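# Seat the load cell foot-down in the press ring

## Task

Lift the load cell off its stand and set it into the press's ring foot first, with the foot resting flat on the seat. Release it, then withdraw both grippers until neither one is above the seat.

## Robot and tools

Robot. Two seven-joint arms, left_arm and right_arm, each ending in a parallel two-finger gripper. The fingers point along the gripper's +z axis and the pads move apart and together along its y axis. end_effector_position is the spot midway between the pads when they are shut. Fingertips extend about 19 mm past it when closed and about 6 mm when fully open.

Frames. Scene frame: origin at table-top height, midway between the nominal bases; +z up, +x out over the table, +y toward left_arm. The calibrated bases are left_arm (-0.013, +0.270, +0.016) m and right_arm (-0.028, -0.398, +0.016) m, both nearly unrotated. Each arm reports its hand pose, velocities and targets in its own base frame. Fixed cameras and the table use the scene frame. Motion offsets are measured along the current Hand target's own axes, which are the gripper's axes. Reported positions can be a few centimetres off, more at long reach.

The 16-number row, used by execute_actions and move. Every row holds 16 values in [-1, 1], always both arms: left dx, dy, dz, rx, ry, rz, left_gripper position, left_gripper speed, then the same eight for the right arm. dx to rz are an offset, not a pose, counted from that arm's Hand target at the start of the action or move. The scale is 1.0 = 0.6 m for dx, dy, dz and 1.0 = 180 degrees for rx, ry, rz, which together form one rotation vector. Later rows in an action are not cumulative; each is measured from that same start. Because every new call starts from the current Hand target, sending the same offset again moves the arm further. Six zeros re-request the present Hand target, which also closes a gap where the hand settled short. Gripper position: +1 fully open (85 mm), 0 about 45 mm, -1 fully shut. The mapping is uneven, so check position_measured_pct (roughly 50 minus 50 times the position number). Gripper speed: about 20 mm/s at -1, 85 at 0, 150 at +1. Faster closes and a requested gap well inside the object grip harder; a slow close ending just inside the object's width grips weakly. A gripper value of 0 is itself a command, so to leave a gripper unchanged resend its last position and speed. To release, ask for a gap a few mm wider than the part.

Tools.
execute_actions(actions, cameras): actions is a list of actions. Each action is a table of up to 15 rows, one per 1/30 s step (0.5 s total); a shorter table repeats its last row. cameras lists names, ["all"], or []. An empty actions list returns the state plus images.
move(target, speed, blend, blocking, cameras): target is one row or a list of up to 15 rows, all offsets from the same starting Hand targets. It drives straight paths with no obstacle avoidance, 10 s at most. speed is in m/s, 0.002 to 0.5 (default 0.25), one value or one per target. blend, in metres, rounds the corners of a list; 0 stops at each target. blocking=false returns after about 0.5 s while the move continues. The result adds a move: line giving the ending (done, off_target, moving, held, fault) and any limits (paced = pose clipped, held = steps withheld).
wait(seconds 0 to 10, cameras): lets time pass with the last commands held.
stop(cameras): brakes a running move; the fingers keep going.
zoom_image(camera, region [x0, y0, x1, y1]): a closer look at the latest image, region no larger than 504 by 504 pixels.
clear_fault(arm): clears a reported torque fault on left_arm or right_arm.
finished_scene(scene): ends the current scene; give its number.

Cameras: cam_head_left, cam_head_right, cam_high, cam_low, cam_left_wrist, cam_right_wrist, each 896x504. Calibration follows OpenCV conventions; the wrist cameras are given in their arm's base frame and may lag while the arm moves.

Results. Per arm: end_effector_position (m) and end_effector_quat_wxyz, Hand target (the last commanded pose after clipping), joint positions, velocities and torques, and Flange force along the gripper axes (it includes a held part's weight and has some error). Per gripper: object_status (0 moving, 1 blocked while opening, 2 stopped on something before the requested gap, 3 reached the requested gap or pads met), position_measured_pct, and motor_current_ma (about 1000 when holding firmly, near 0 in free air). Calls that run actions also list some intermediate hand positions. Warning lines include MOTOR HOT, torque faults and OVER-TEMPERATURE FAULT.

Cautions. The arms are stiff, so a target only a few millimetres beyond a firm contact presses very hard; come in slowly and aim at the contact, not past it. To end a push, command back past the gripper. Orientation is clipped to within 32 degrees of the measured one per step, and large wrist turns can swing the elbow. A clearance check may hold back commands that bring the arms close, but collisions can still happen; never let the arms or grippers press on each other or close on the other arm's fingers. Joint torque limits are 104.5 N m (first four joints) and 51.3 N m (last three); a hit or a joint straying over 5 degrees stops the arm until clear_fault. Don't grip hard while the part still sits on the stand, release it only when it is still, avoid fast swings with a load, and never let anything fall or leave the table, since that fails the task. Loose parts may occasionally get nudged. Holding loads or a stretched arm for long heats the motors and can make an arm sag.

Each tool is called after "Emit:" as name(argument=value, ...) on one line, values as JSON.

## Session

Emit:
execute_actions(actions=[])

Scene clock: 0.00 s.
left_arm: end_effector_position=(+0.2054, -0.0893, +0.1796) position_measured_pct=0.0 object_status=3 motor_current_ma=0 end_effector_quat_wxyz=(+0.036, +0.928, -0.368, +0.041) | right_arm: end_effector_position=(+0.3961, -0.0764, +0.2216) position_measured_pct=0.0 object_status=3 motor_current_ma=0 end_effector_quat_wxyz=(+0.066, +0.960, -0.269, -0.037)
Joint positions: left_arm=[0.639 -0.066 -0.429 2.389 0.084 0.746 4.109] | right_arm=[0.484 0.432 -0.629 1.671 0.362 1.258 3.914]
Joint velocities: within noise
Joint torques (N m): no reading
Flange force (N): no reading
Hand target: left_arm +0.2054, -0.0893, +0.1796; +0.036, +0.928, -0.368, +0.041 | right_arm +0.3961, -0.0764, +0.2216; +0.066, +0.960, -0.269, -0.037
Tool commands: left_gripper/position=+1.0 left_gripper/speed=+1.0 right_gripper/position=+1.0 right_gripper/speed=+1.0
camera_calibration:
cam_left_wrist: T_world_to_cam=[[-0.680702, -0.731146, 0.0454967, 0.0639884], [-0.730135, 0.672088, -0.123293, 0.286991], [0.0595676, -0.117145, -0.991327, 0.298835], [0, 0, 0, 1]] pos_world=[0.235298, -0.111091, 0.328716]
cam_right_wrist: T_world_to_cam=[[-0.526822, -0.831361, 0.176913, 0.103935], [-0.838258, 0.542622, 0.0537129, 0.41716], [-0.140652, -0.120001, -0.98276, 0.41293], [0, 0, 0, 1]] pos_world=[0.462522, -0.0904008, 0.365016]

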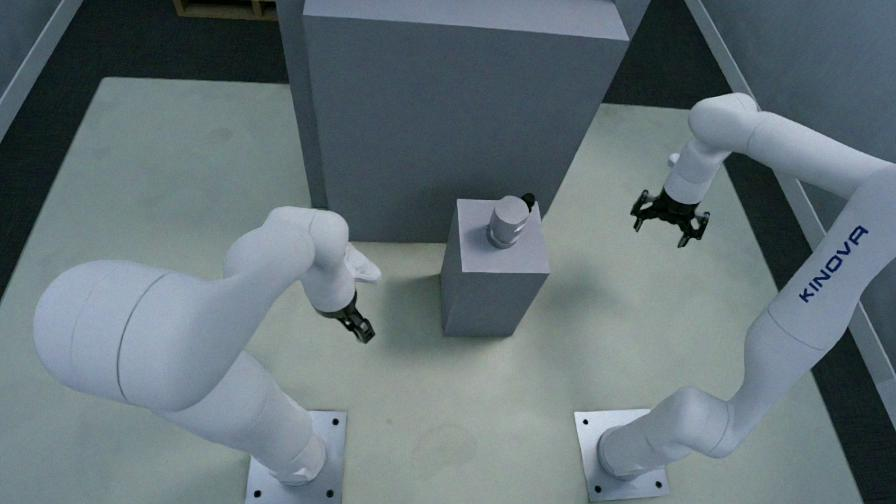

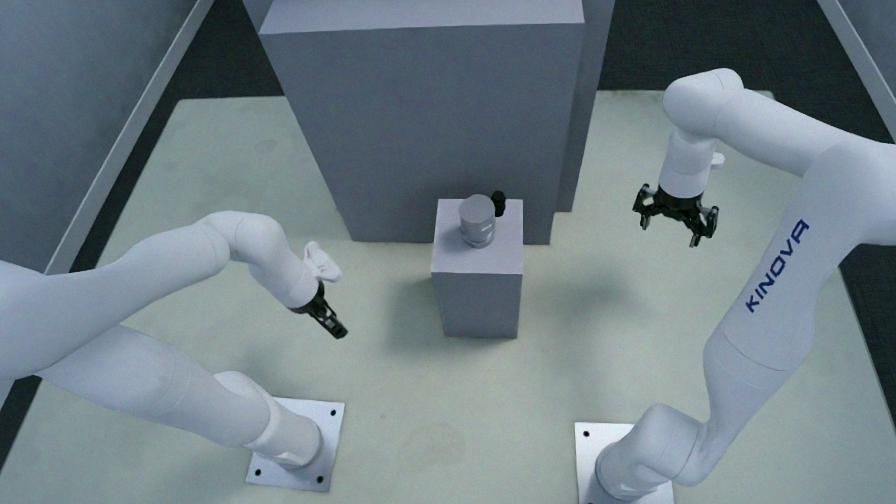

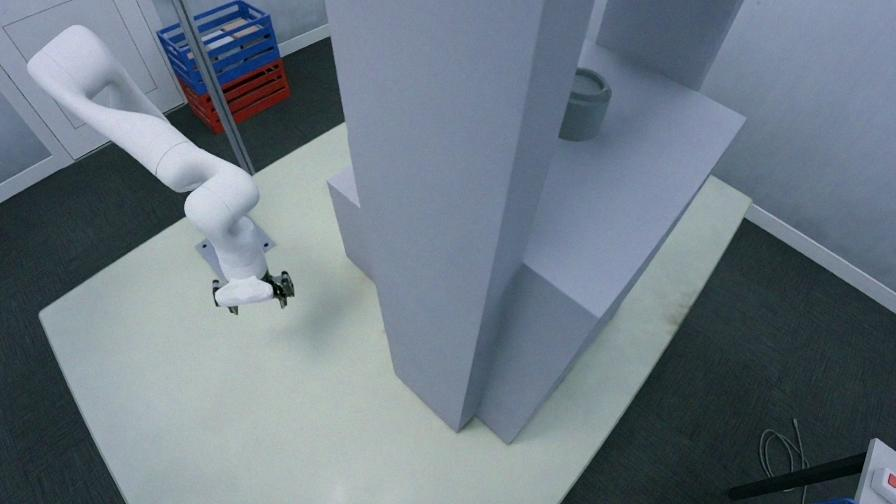

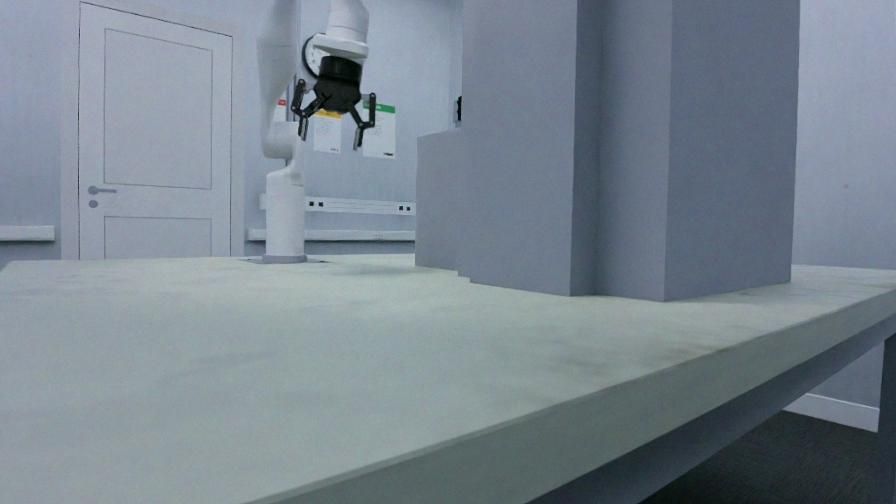

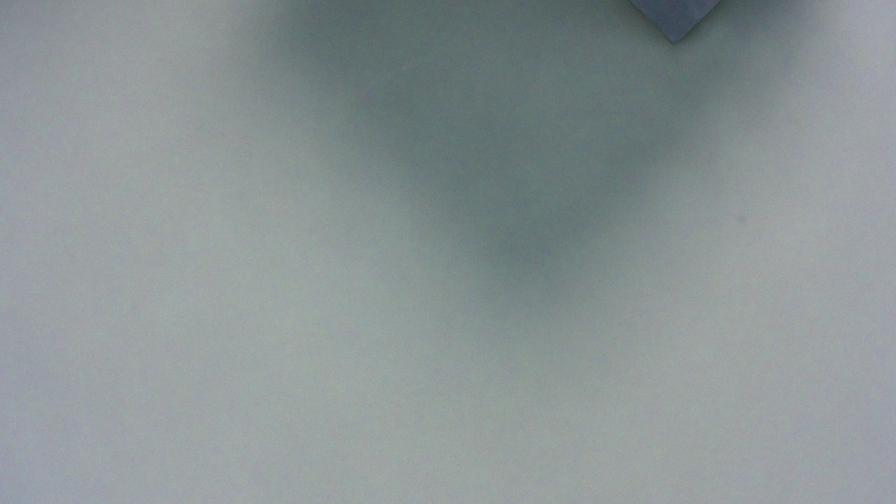

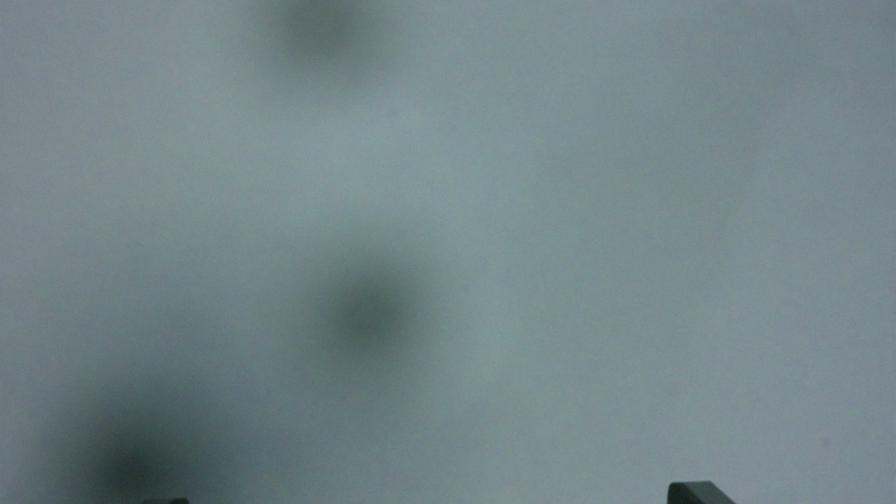

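Emit:
zoom_image(camera="cam_head_left", region=[430, 160, 580, 350])

Emit:
zoom_image(camera="cam_head_right", region=[410, 160, 560, 350])

Emit:
zoom_image(camera="cam_high", region=[320, 0, 760, 330])

Scaled by 2.653.

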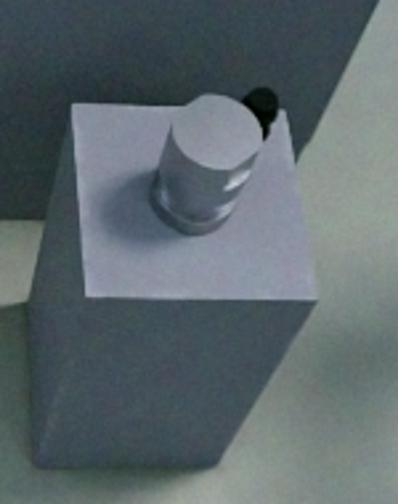

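Scaled by 2.653.

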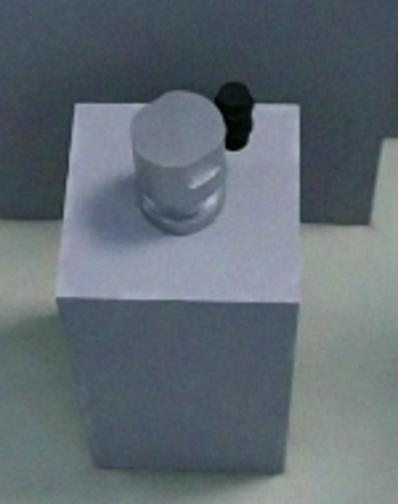

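Scaled by 1.145.

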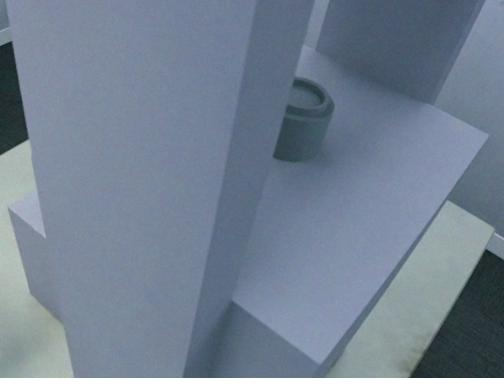

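Emit:
move(target=[[0.2335, 0.1345, -0.4808, 0.0776, 0.2285, -0.0616, 1.0, 1.0, -0.0263, 0.0612, -0.685, 0.1716, 0.1993, -0.1811, -1.0, 0.0],[0.3602, 0.3122, -0.4612, 0.1552, 0.4569, -0.1232, 1.0, 1.0, -0.0162, -0.1853, -0.8315, 0.3432, 0.3986, -0.3621, -1.0, 0.0]], speed=0.25, blend=0.04, cameras=["all"])

Scene clock: 7.53 s.
left_arm: end_effector_position=(+0.2203, -0.3457, +0.4835) position_measured_pct=0.0 object_status=3 motor_current_ma=0 end_effector_quat_wxyz=(+0.066, +0.704, -0.067, +0.704) | right_arm: end_effector_position=(+0.4977, +0.0764, +0.6987) position_measured_pct=98.7 object_status=3 motor_current_ma=1000 end_effector_quat_wxyz=(-0.275, +0.694, +0.333, +0.576)
Joint positions: left_arm=[-0.348 -1.186 1.046 2.183 -0.073 0.31 5.713] | right_arm=[0.908 0.11 -0.571 1.304 -1.261 1.287 6.043]
Joint torques (N m): left_arm=[-0.37 10.47 -6.82 -6.86 -0.88 -1.5 -0.16] | right_arm=[0.86 -8.22 -1.12 -9.34 -3.28 -0.85 -0.52]
Flange force (N): left_arm=[1.2 -1.4 -1.5] | right_arm=[1.4 -0.3 0.6]
Hand target: left_arm +0.2203, -0.3457, +0.4835; +0.066, +0.704, -0.067, +0.704 | right_arm +0.4977, +0.0764, +0.6987; -0.275, +0.694, +0.333, +0.576
Off the commanded pose: left_arm 0.000 m, 0 deg | right_arm 0.000 m, 0 deg.
move: done
camera_calibration:
cam_left_wrist: T_world_to_cam=[[-0.195672, -0.980647, 0.00665037, -0.301446], [0.0195629, -0.0106834, -0.999752, 0.530256], [0.980474, -0.195493, 0.0212747, -0.150416], [0, 0, 0, 1]] pos_world=[0.0781215, -0.319352, 0.535329]
cam_right_wrist: T_world_to_cam=[[0.75759, -0.65256, -0.0148894, -0.318819], [-0.146709, -0.148006, -0.978044, 0.823196], [0.636029, 0.743141, -0.207865, -0.0795069], [0, 0, 0, 1]] pos_world=[0.412873, -0.0271257, 0.783848]

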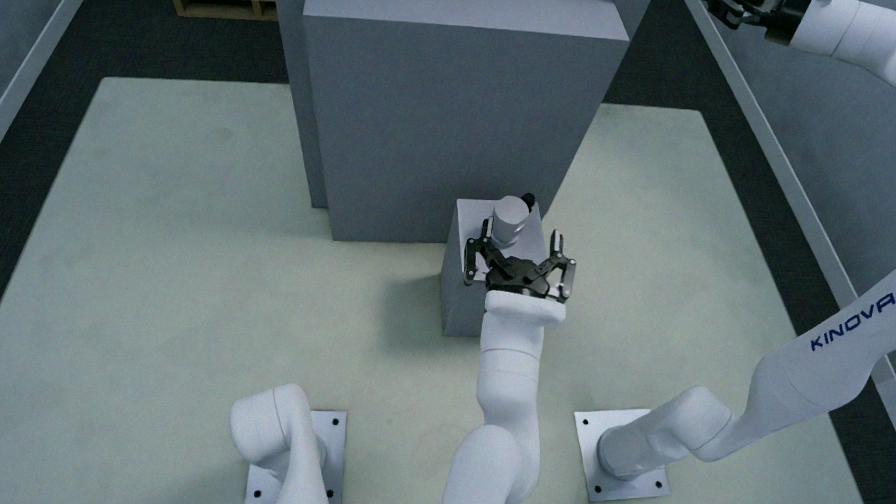

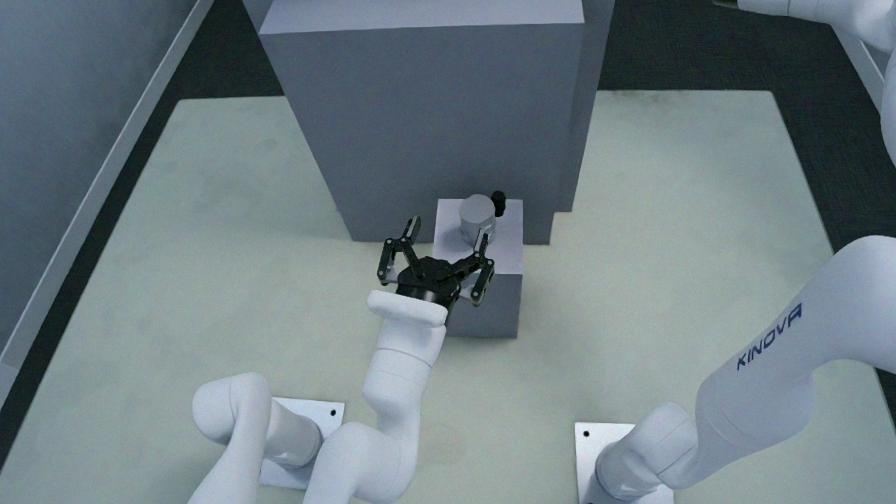

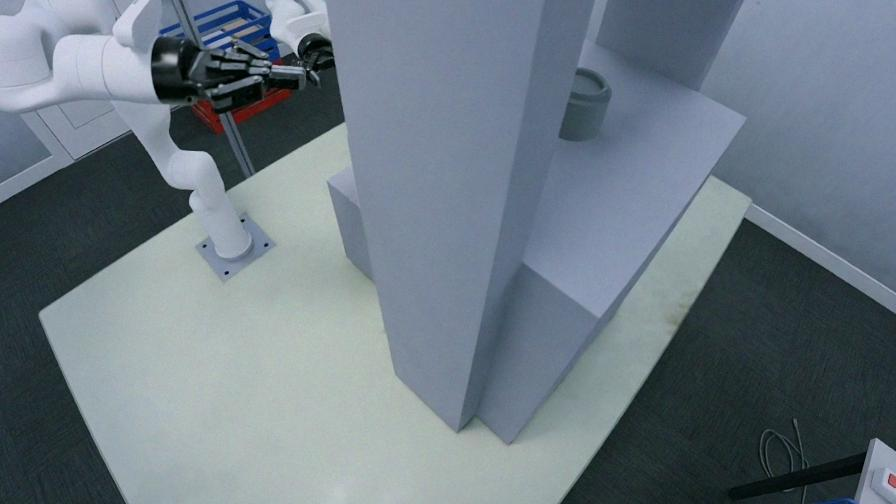

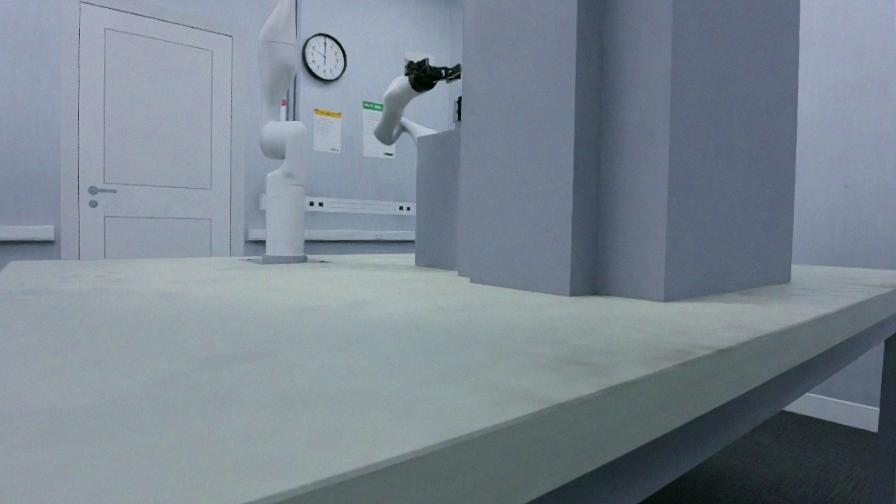

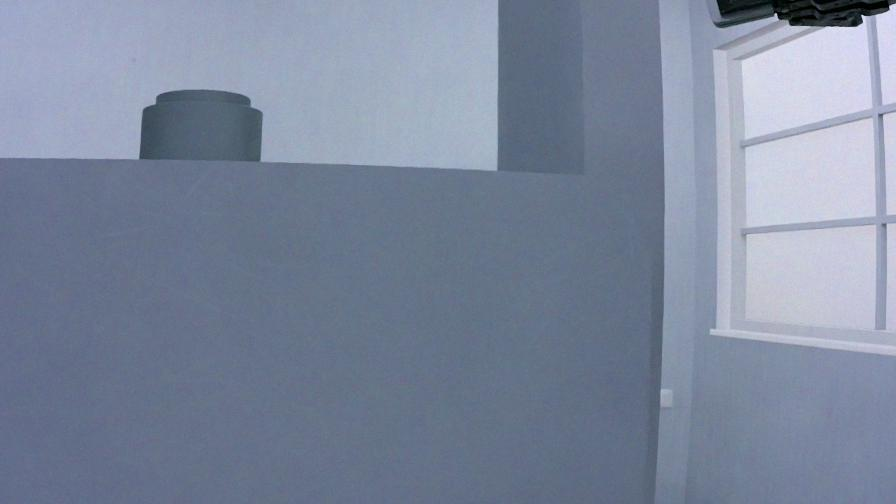

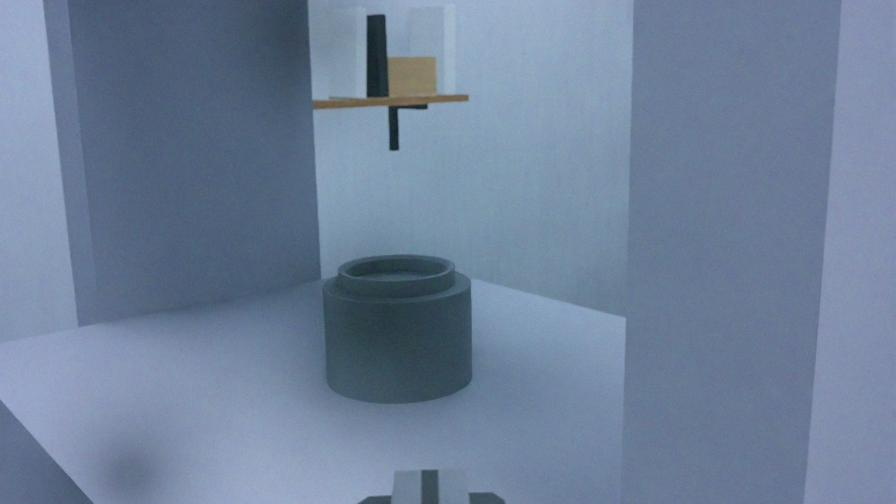

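Emit:
move(target=[-0.2442, -0.0013, 0.0178, 0, 0, 0, 1.0, 1.0, 0, 0, 0, 0, 0, 0, -1.0, 0.0], speed=0.18, cameras=["cam_head_left","cam_head_right","cam_low","cam_left_wrist","cam_right_wrist"])

Emit:
zoom_image(camera="cam_left_wrist", region=[200, 250, 650, 504])

Emit:
zoom_image(camera="cam_right_wrist", region=[310, 220, 490, 340])

Scene clock: 9.63 s.
left_arm: end_effector_position=(+0.2309, -0.3468, +0.3370) position_measured_pct=0.0 object_status=3 motor_current_ma=0 end_effector_quat_wxyz=(+0.066, +0.704, -0.067, +0.704) | right_arm: end_effector_position=(+0.4977, +0.0764, +0.6987) position_measured_pct=98.7 object_status=3 motor_current_ma=1000 end_effector_quat_wxyz=(-0.275, +0.694, +0.333, +0.576)
Joint positions: left_arm=[-0.439 -1.45 1.378 2.371 0.131 0.135 5.926] | right_arm=[0.908 0.11 -0.571 1.304 -1.261 1.287 6.043]
Joint torques (N m): left_arm=[-0.52 11.79 -7.25 -2.64 -0.47 -0.97 -0.22] | right_arm=[0.85 -8.06 -1.15 -9.33 -3.29 -0.85 -0.43]
Flange force (N): left_arm=[0.8 -0.3 -2.4] | right_arm=[1.7 -0.6 0.5]
Hand target: left_arm +0.2309, -0.3468, +0.3370; +0.066, +0.704, -0.067, +0.704 | right_arm +0.4977, +0.0764, +0.6987; -0.275, +0.694, +0.333, +0.576
Off the commanded pose: left_arm 0.000 m, 0 deg | right_arm 0.000 m, 0 deg.
move: done
camera_calibration:
cam_left_wrist: T_world_to_cam=[[-0.195669, -0.980648, 0.00653311, -0.299528], [0.0196855, -0.0105882, -0.99975, 0.383591], [0.980472, -0.195492, 0.0213764, -0.157966], [0, 0, 0, 1]] pos_world=[0.088722, -0.320552, 0.388829]
cam_right_wrist: T_world_to_cam=[[0.75759, -0.65256, -0.0148894, -0.318819], [-0.146709, -0.148006, -0.978044, 0.823196], [0.636029, 0.743141, -0.207865, -0.0795069], [0, 0, 0, 1]] pos_world=[0.412873, -0.0271257, 0.783848]
Images, in order (width x height): cam_head_left 896x504, cam_head_right 896x504, cam_low 896x504, cam_left_wrist 896x504, cam_right_wrist 896x504.

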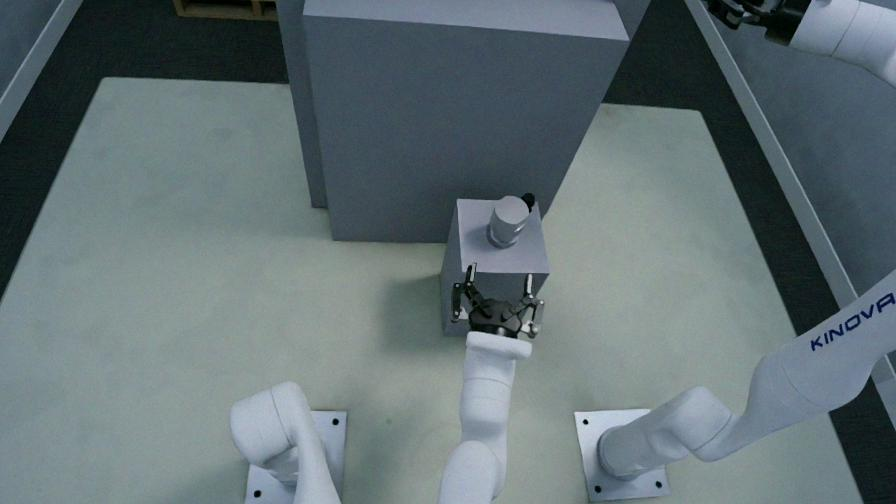

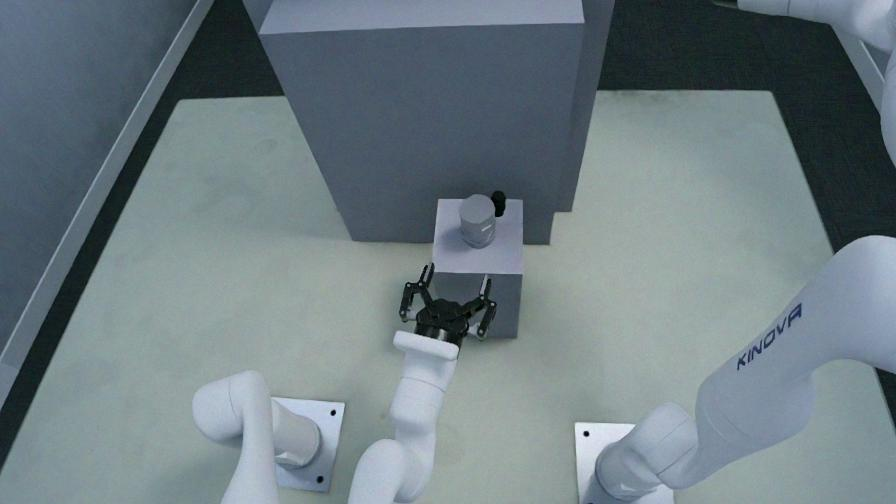

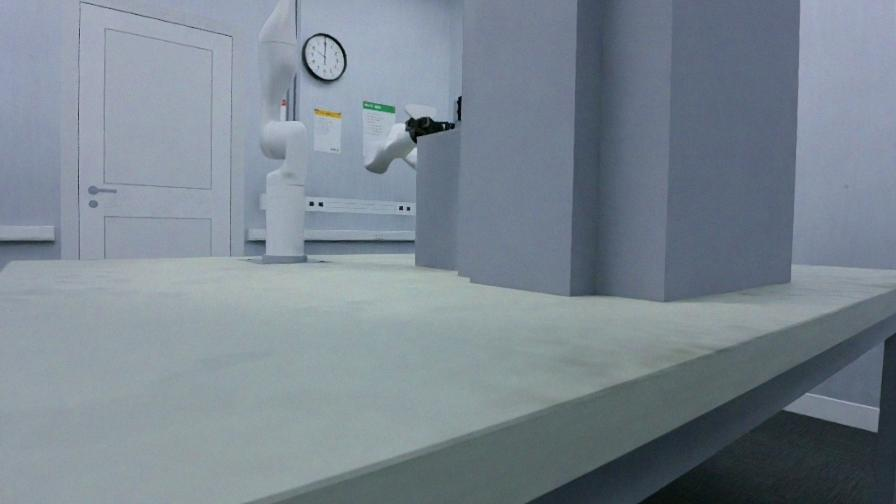

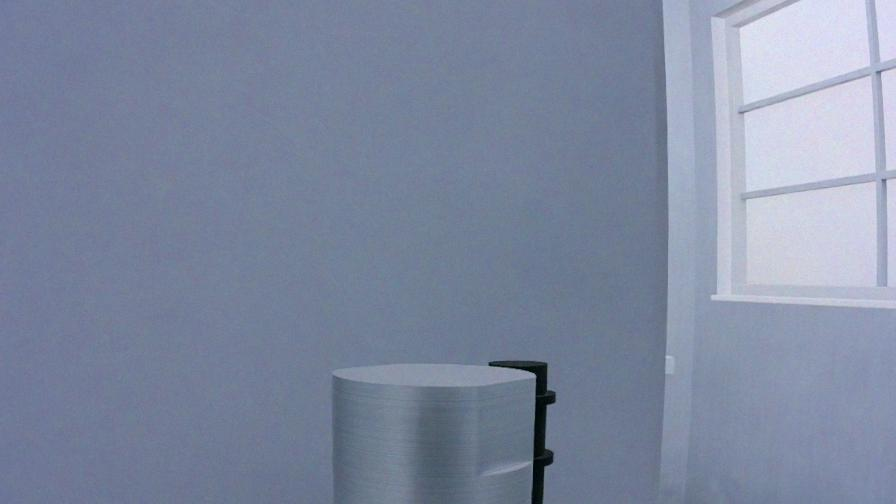

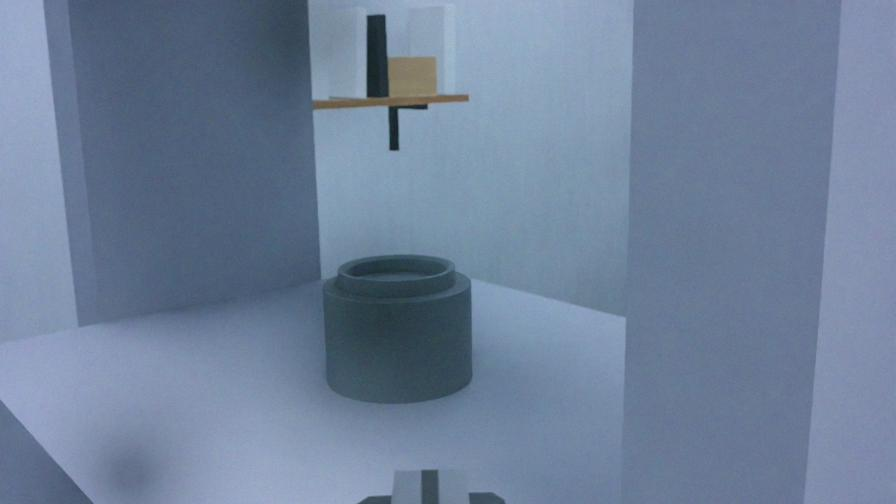

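Scaled by 1.120 from the camera's 896x504 image, which has a finer 1280x720 frame.

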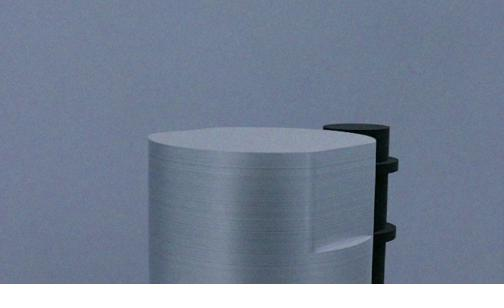

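Scaled by 2.800 from the camera's 896x504 image, which has a finer 1280x720 frame.

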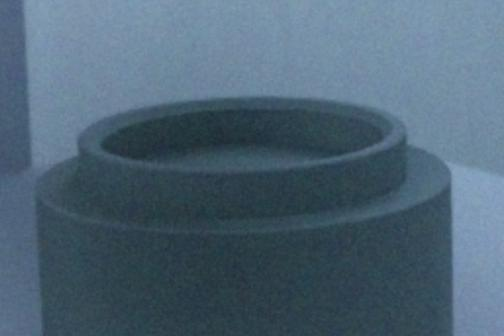

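Emit:
move(target=[-0.0017, 0.0028, 0.187, 0, 0, 0, 1.0, 1.0, 0, 0, 0, 0, 0, 0, -1.0, 0.0], speed=0.08, cameras=["cam_head_left","cam_head_right","cam_left_wrist"])

Emit:
zoom_image(camera="cam_head_left", region=[430, 160, 580, 350])

Emit:
zoom_image(camera="cam_head_right", region=[410, 160, 560, 350])

Scene clock: 12.90 s.
left_arm: end_effector_position=(+0.3408, -0.3695, +0.3359) position_measured_pct=0.0 object_status=3 motor_current_ma=0 end_effector_quat_wxyz=(+0.066, +0.704, -0.067, +0.704) | right_arm: end_effector_position=(+0.4977, +0.0764, +0.6987) position_measured_pct=98.7 object_status=3 motor_current_ma=1000 end_effector_quat_wxyz=(-0.275, +0.694, +0.333, +0.576)
Joint positions: left_arm=[-0.803 -1.368 1.47 2.324 0.131 -0.188 5.929] | right_arm=[0.908 0.11 -0.571 1.304 -1.261 1.287 6.043]
Joint torques (N m): left_arm=[-0.8 12.52 -8.27 -2.5 0.45 -1.01 -0.22] | right_arm=[0.85 -8.1 -1.16 -9.39 -3.23 -0.87 -0.49]
Flange force (N): left_arm=[1.0 0.9 -3.0] | right_arm=[1.2 -0.8 0.4]
Hand target: left_arm +0.3408, -0.3695, +0.3359; +0.066, +0.704, -0.067, +0.704 | right_arm +0.4977, +0.0764, +0.6987; -0.275, +0.694, +0.333, +0.576
Off the commanded pose: left_arm 0.000 m, 0 deg | right_arm 0.000 m, 0 deg.
move: done
camera_calibration:
cam_left_wrist: T_world_to_cam=[[-0.195672, -0.980647, 0.00663081, -0.300335], [0.019665, -0.0106838, -0.99975, 0.380061], [0.980472, -0.195492, 0.0213749, -0.270036], [0, 0, 0, 1]] pos_world=[0.198522, -0.343252, 0.387729]
Images, in order (width x height): cam_head_left 896x504, cam_head_right 896x504, cam_left_wrist 896x504.

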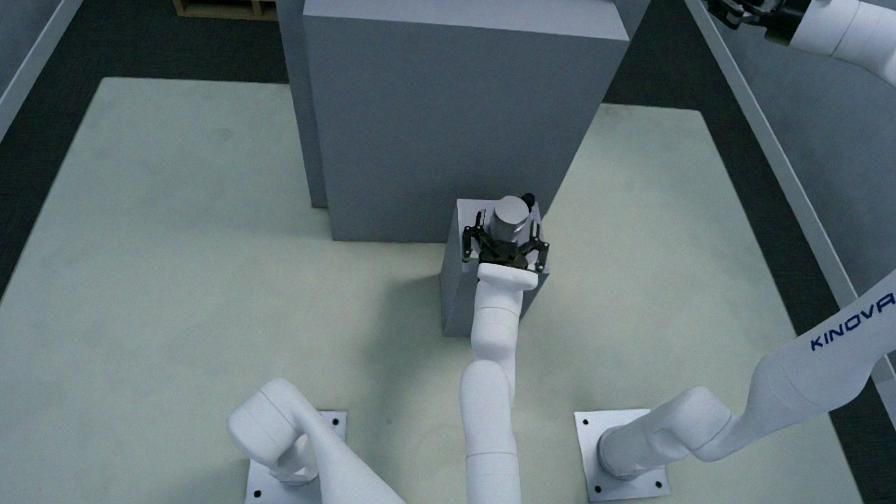

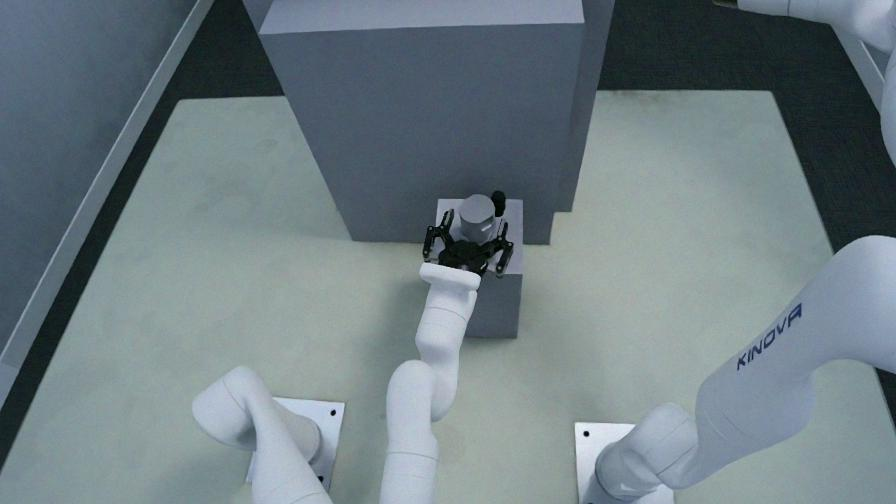

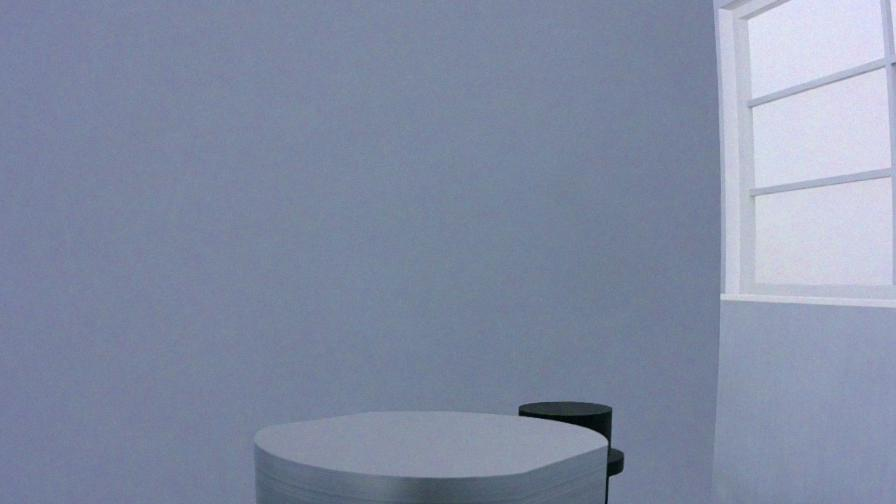

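Scaled by 2.653.

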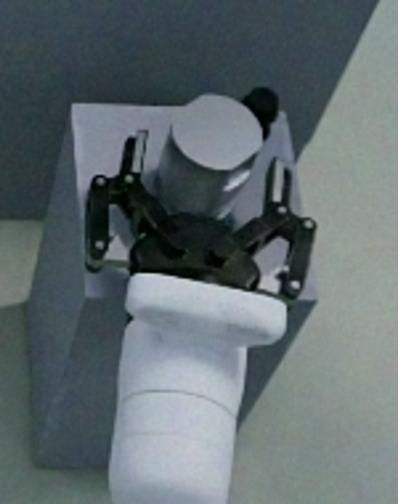

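Scaled by 2.653.

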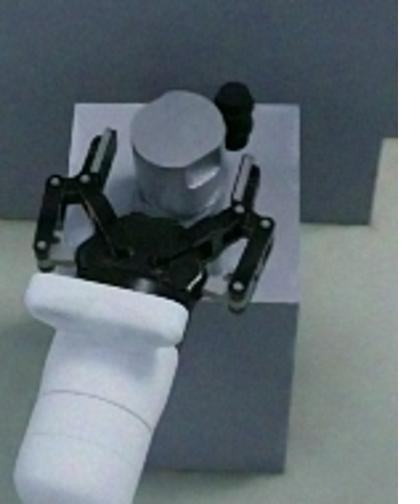

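Emit:
execute_actions(actions=[[[0,0,0,0,0,0,0.1,-1.0,0,0,0,0,0,0,-1.0,0.0]],[[0,0,0,0,0,0,0.1,-1.0,0,0,0,0,0,0,-1.0,0.0]],[[0,0,0,0,0,0,0.1,-1.0,0,0,0,0,0,0,-1.0,0.0]],[[0,0,0,0,0,0,0.1,-1.0,0,0,0,0,0,0,-1.0,0.0]]], cameras=["cam_head_left","cam_head_right","cam_left_wrist"])

Emit:
zoom_image(camera="cam_head_right", region=[410, 160, 560, 350])

Emit:
wait(seconds=0.3)

Scene clock: 15.47 s.
left_arm: end_effector_position=(+0.3408, -0.3695, +0.3359) position_measured_pct=34.2 object_status=2 motor_current_ma=1000 end_effector_quat_wxyz=(+0.066, +0.704, -0.067, +0.704) | right_arm: end_effector_position=(+0.4977, +0.0764, +0.6987) position_measured_pct=98.7 object_status=3 motor_current_ma=1000 end_effector_quat_wxyz=(-0.275, +0.694, +0.333, +0.576)
Joint positions: left_arm=[-0.803 -1.368 1.47 2.324 0.131 -0.189 5.929] | right_arm=[0.908 0.11 -0.571 1.304 -1.261 1.287 6.043]
Joint torques (N m): left_arm=[-0.92 12.6 -8.42 -2.67 0.39 -0.99 -0.24] | right_arm=[0.8 -8.09 -1.1 -9.42 -3.28 -0.84 -0.48]
Hand target: left_arm +0.3408, -0.3695, +0.3359; +0.066, +0.704, -0.067, +0.704 | right_arm +0.4977, +0.0764, +0.6987; -0.275, +0.694, +0.333, +0.576
Off the commanded pose: left_arm 0.000 m, 0 deg | right_arm 0.000 m, 0 deg.
Step readings (end_effector_position of left_arm | right_arm):
0: (+0.3408, -0.3695, +0.3359) | (+0.4977, +0.0764, +0.6987)
1: (+0.3408, -0.3695, +0.3359) | (+0.4977, +0.0764, +0.6987)
2: (+0.3408, -0.3695, +0.3359) | (+0.4977, +0.0764, +0.6987)
4: (+0.3408, -0.3695, +0.3359) | (+0.4977, +0.0764, +0.6987)
8: (+0.3408, -0.3695, +0.3359) | (+0.4977, +0.0764, +0.6987)
15: (+0.3408, -0.3695, +0.3359) | (+0.4977, +0.0764, +0.6987)
16: (+0.3408, -0.3695, +0.3359) | (+0.4977, +0.0764, +0.6987)
17: (+0.3408, -0.3695, +0.3359) | (+0.4977, +0.0764, +0.6987)
19: (+0.3408, -0.3695, +0.3359) | (+0.4977, +0.0764, +0.6987)
23: (+0.3408, -0.3695, +0.3359) | (+0.4977, +0.0764, +0.6987)
30: (+0.3408, -0.3695, +0.3359) | (+0.4977, +0.0764, +0.6987)
31: (+0.3408, -0.3695, +0.3359) | (+0.4977, +0.0764, +0.6987)
32: (+0.3408, -0.3695, +0.3359) | (+0.4977, +0.0764, +0.6987)
34: (+0.3408, -0.3695, +0.3359) | (+0.4977, +0.0764, +0.6987)
38: (+0.3408, -0.3695, +0.3359) | (+0.4977, +0.0764, +0.6987)
45: (+0.3408, -0.3696, +0.3359) | (+0.4977, +0.0764, +0.6987)
46: (+0.3408, -0.3696, +0.3359) | (+0.4977, +0.0764, +0.6987)
47: (+0.3408, -0.3696, +0.3359) | (+0.4977, +0.0764, +0.6987)
49: (+0.3408, -0.3696, +0.3359) | (+0.4977, +0.0764, +0.6987)
53: (+0.3408, -0.3696, +0.3359) | (+0.4977, +0.0764, +0.6987)
60: (+0.3408, -0.3695, +0.3359) | (+0.4977, +0.0764, +0.6987)
camera_calibration:
cam_left_wrist: T_world_to_cam=[[-0.195669, -0.980648, 0.00653163, -0.300277], [0.0195878, -0.0105672, -0.999752, 0.380115], [0.980474, -0.195492, 0.0212765, -0.270096], [0, 0, 0, 1]] pos_world=[0.198622, -0.343252, 0.387729]
Images, in order (width x height): cam_head_left 896x504, cam_head_right 896x504, cam_left_wrist 896x504.

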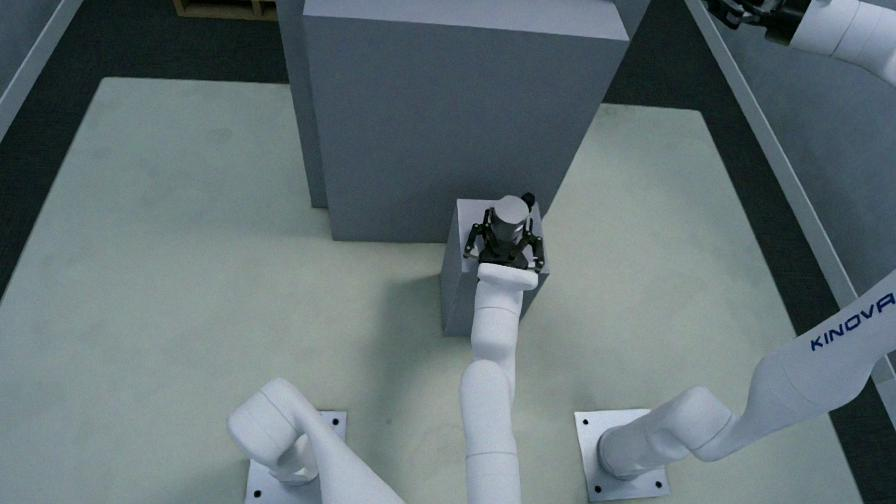

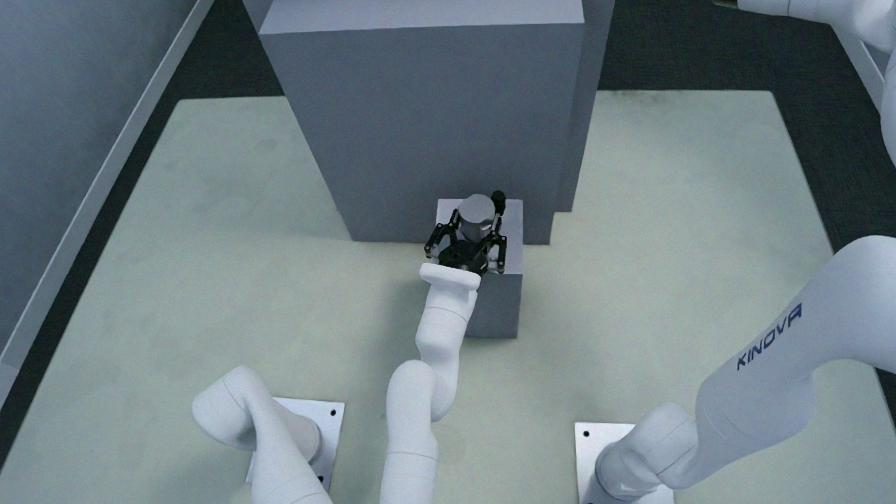

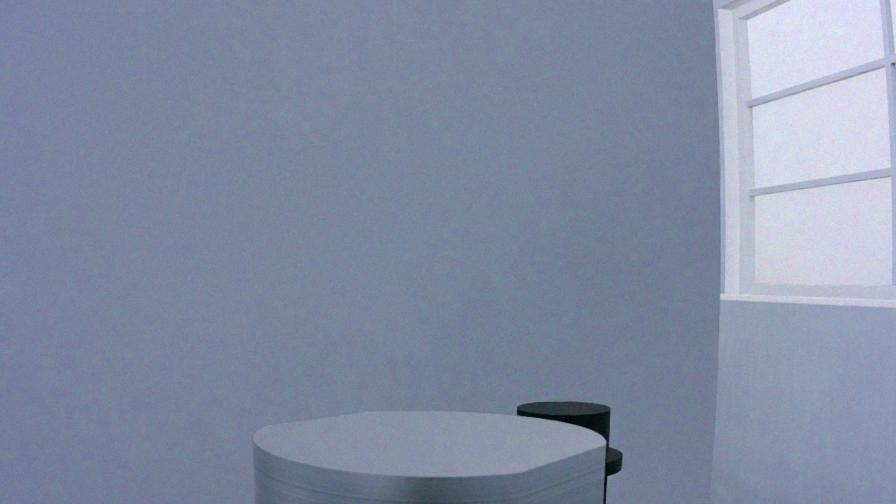

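Scaled by 2.653.

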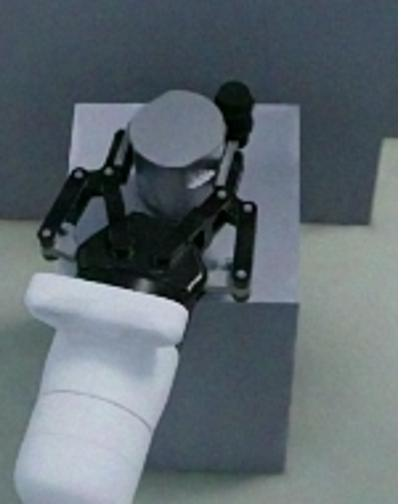

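Scene clock: 15.77 s.
left_arm: end_effector_position=(+0.3408, -0.3695, +0.3359) position_measured_pct=34.2 object_status=2 motor_current_ma=1000 end_effector_quat_wxyz=(+0.066, +0.704, -0.067, +0.704) | right_arm: end_effector_position=(+0.4977, +0.0764, +0.6987) position_measured_pct=98.7 object_status=3 motor_current_ma=1000 end_effector_quat_wxyz=(-0.275, +0.694, +0.333, +0.576)
Joint positions: left_arm=[-0.803 -1.368 1.47 2.324 0.131 -0.189 5.929] | right_arm=[0.908 0.11 -0.571 1.304 -1.261 1.287 6.043]
Joint torques (N m): left_arm=[-0.89 12.55 -8.45 -2.74 0.39 -0.94 -0.24] | right_arm=[0.83 -8.08 -1.1 -9.33 -3.28 -0.84 -0.47]
Flange force (N): left_arm=[0.3 0.1 -3.3] | right_arm=[1.5 -0.6 0.6]
Hand target: left_arm +0.3408, -0.3695, +0.3359; +0.066, +0.704, -0.067, +0.704 | right_arm +0.4977, +0.0764, +0.6987; -0.275, +0.694, +0.333, +0.576
Tool commands: left_gripper/position=+0.1 left_gripper/speed=-1.0 right_gripper/position=-1.0 right_gripper/speed=+0.0
Off the commanded pose: left_arm 0.000 m, 0 deg | right_arm 0.000 m, 0 deg.
wait: 0.30 s; at rest by 0.17 s

Emit:
move(target=[[0.05, 0, 0, 0, 0, 0, 0.1, -1.0, 0, 0, 0, 0, 0, 0, -1.0, 0.0],[0.7077, 0, 0, 0, 0, 0, 0.1, -1.0, 0, 0, 0, 0, 0, 0, -1.0, 0.0]], speed=[0.06, 0.18], blend=0.01, cameras=["cam_head_left","cam_head_right","cam_left_wrist"])

Scene clock: 19.47 s.
left_arm: end_effector_position=(+0.3410, -0.3698, +0.7605) position_measured_pct=34.2 object_status=2 motor_current_ma=1000 end_effector_quat_wxyz=(+0.066, +0.704, -0.067, +0.704) | right_arm: end_effector_position=(+0.4977, +0.0764, +0.6987) position_measured_pct=98.7 object_status=3 motor_current_ma=1000 end_effector_quat_wxyz=(-0.275, +0.694, +0.333, +0.576)
Joint positions: left_arm=[-0.569 -0.599 1.009 1.41 -0.253 0.603 5.425] | right_arm=[0.908 0.11 -0.571 1.304 -1.261 1.287 6.043]
Joint torques (N m): left_arm=[-0.55 5.93 -7.41 -14.22 -2.33 -4.52 -0.17] | right_arm=[0.88 -8.04 -1.17 -9.35 -3.29 -0.87 -0.45]
Flange force (N): left_arm=[-9.8 -2.8 -3.3] | right_arm=[1.5 -0.8 0.5]
Hand target: left_arm +0.3410, -0.3699, +0.7605; +0.066, +0.704, -0.067, +0.704 | right_arm +0.4977, +0.0764, +0.6987; -0.275, +0.694, +0.333, +0.576
Off the commanded pose: left_arm 0.000 m, 0 deg | right_arm 0.000 m, 0 deg.
move: done
camera_calibration:
cam_left_wrist: T_world_to_cam=[[-0.195669, -0.980648, 0.00653311, -0.303326], [0.0196855, -0.0105882, -0.99975, 0.804576], [0.980472, -0.195492, 0.0213764, -0.279368], [0, 0, 0, 1]] pos_world=[0.198722, -0.343552, 0.812329]
Images, in order (width x height): cam_head_left 896x504, cam_head_right 896x504, cam_left_wrist 896x504.

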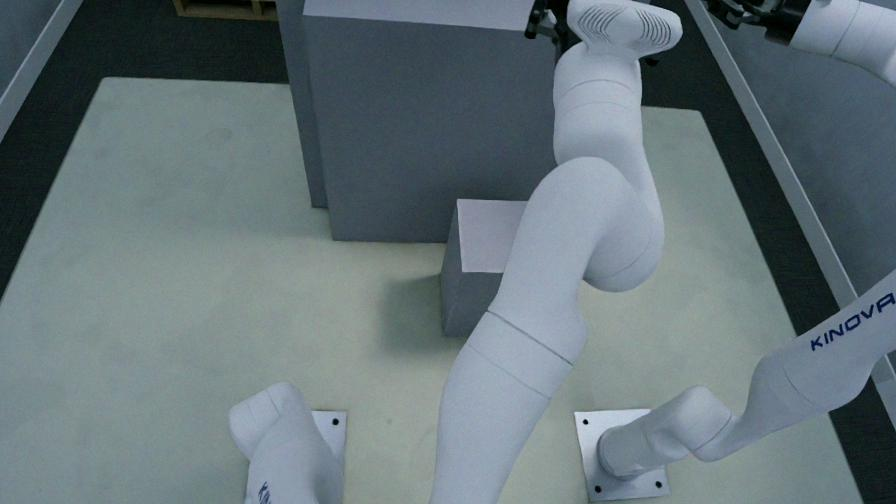

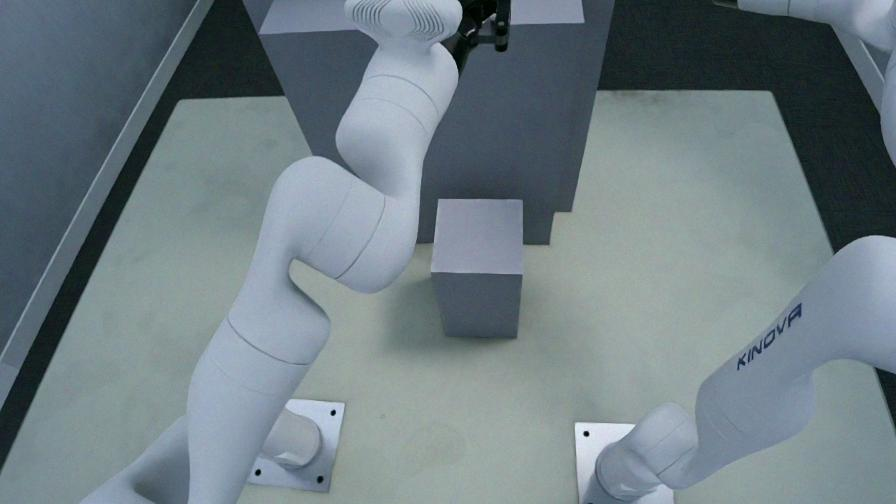

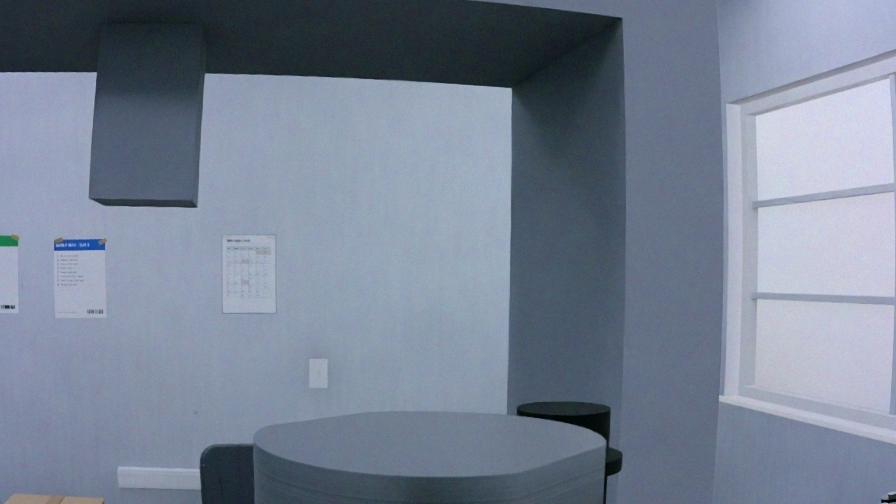

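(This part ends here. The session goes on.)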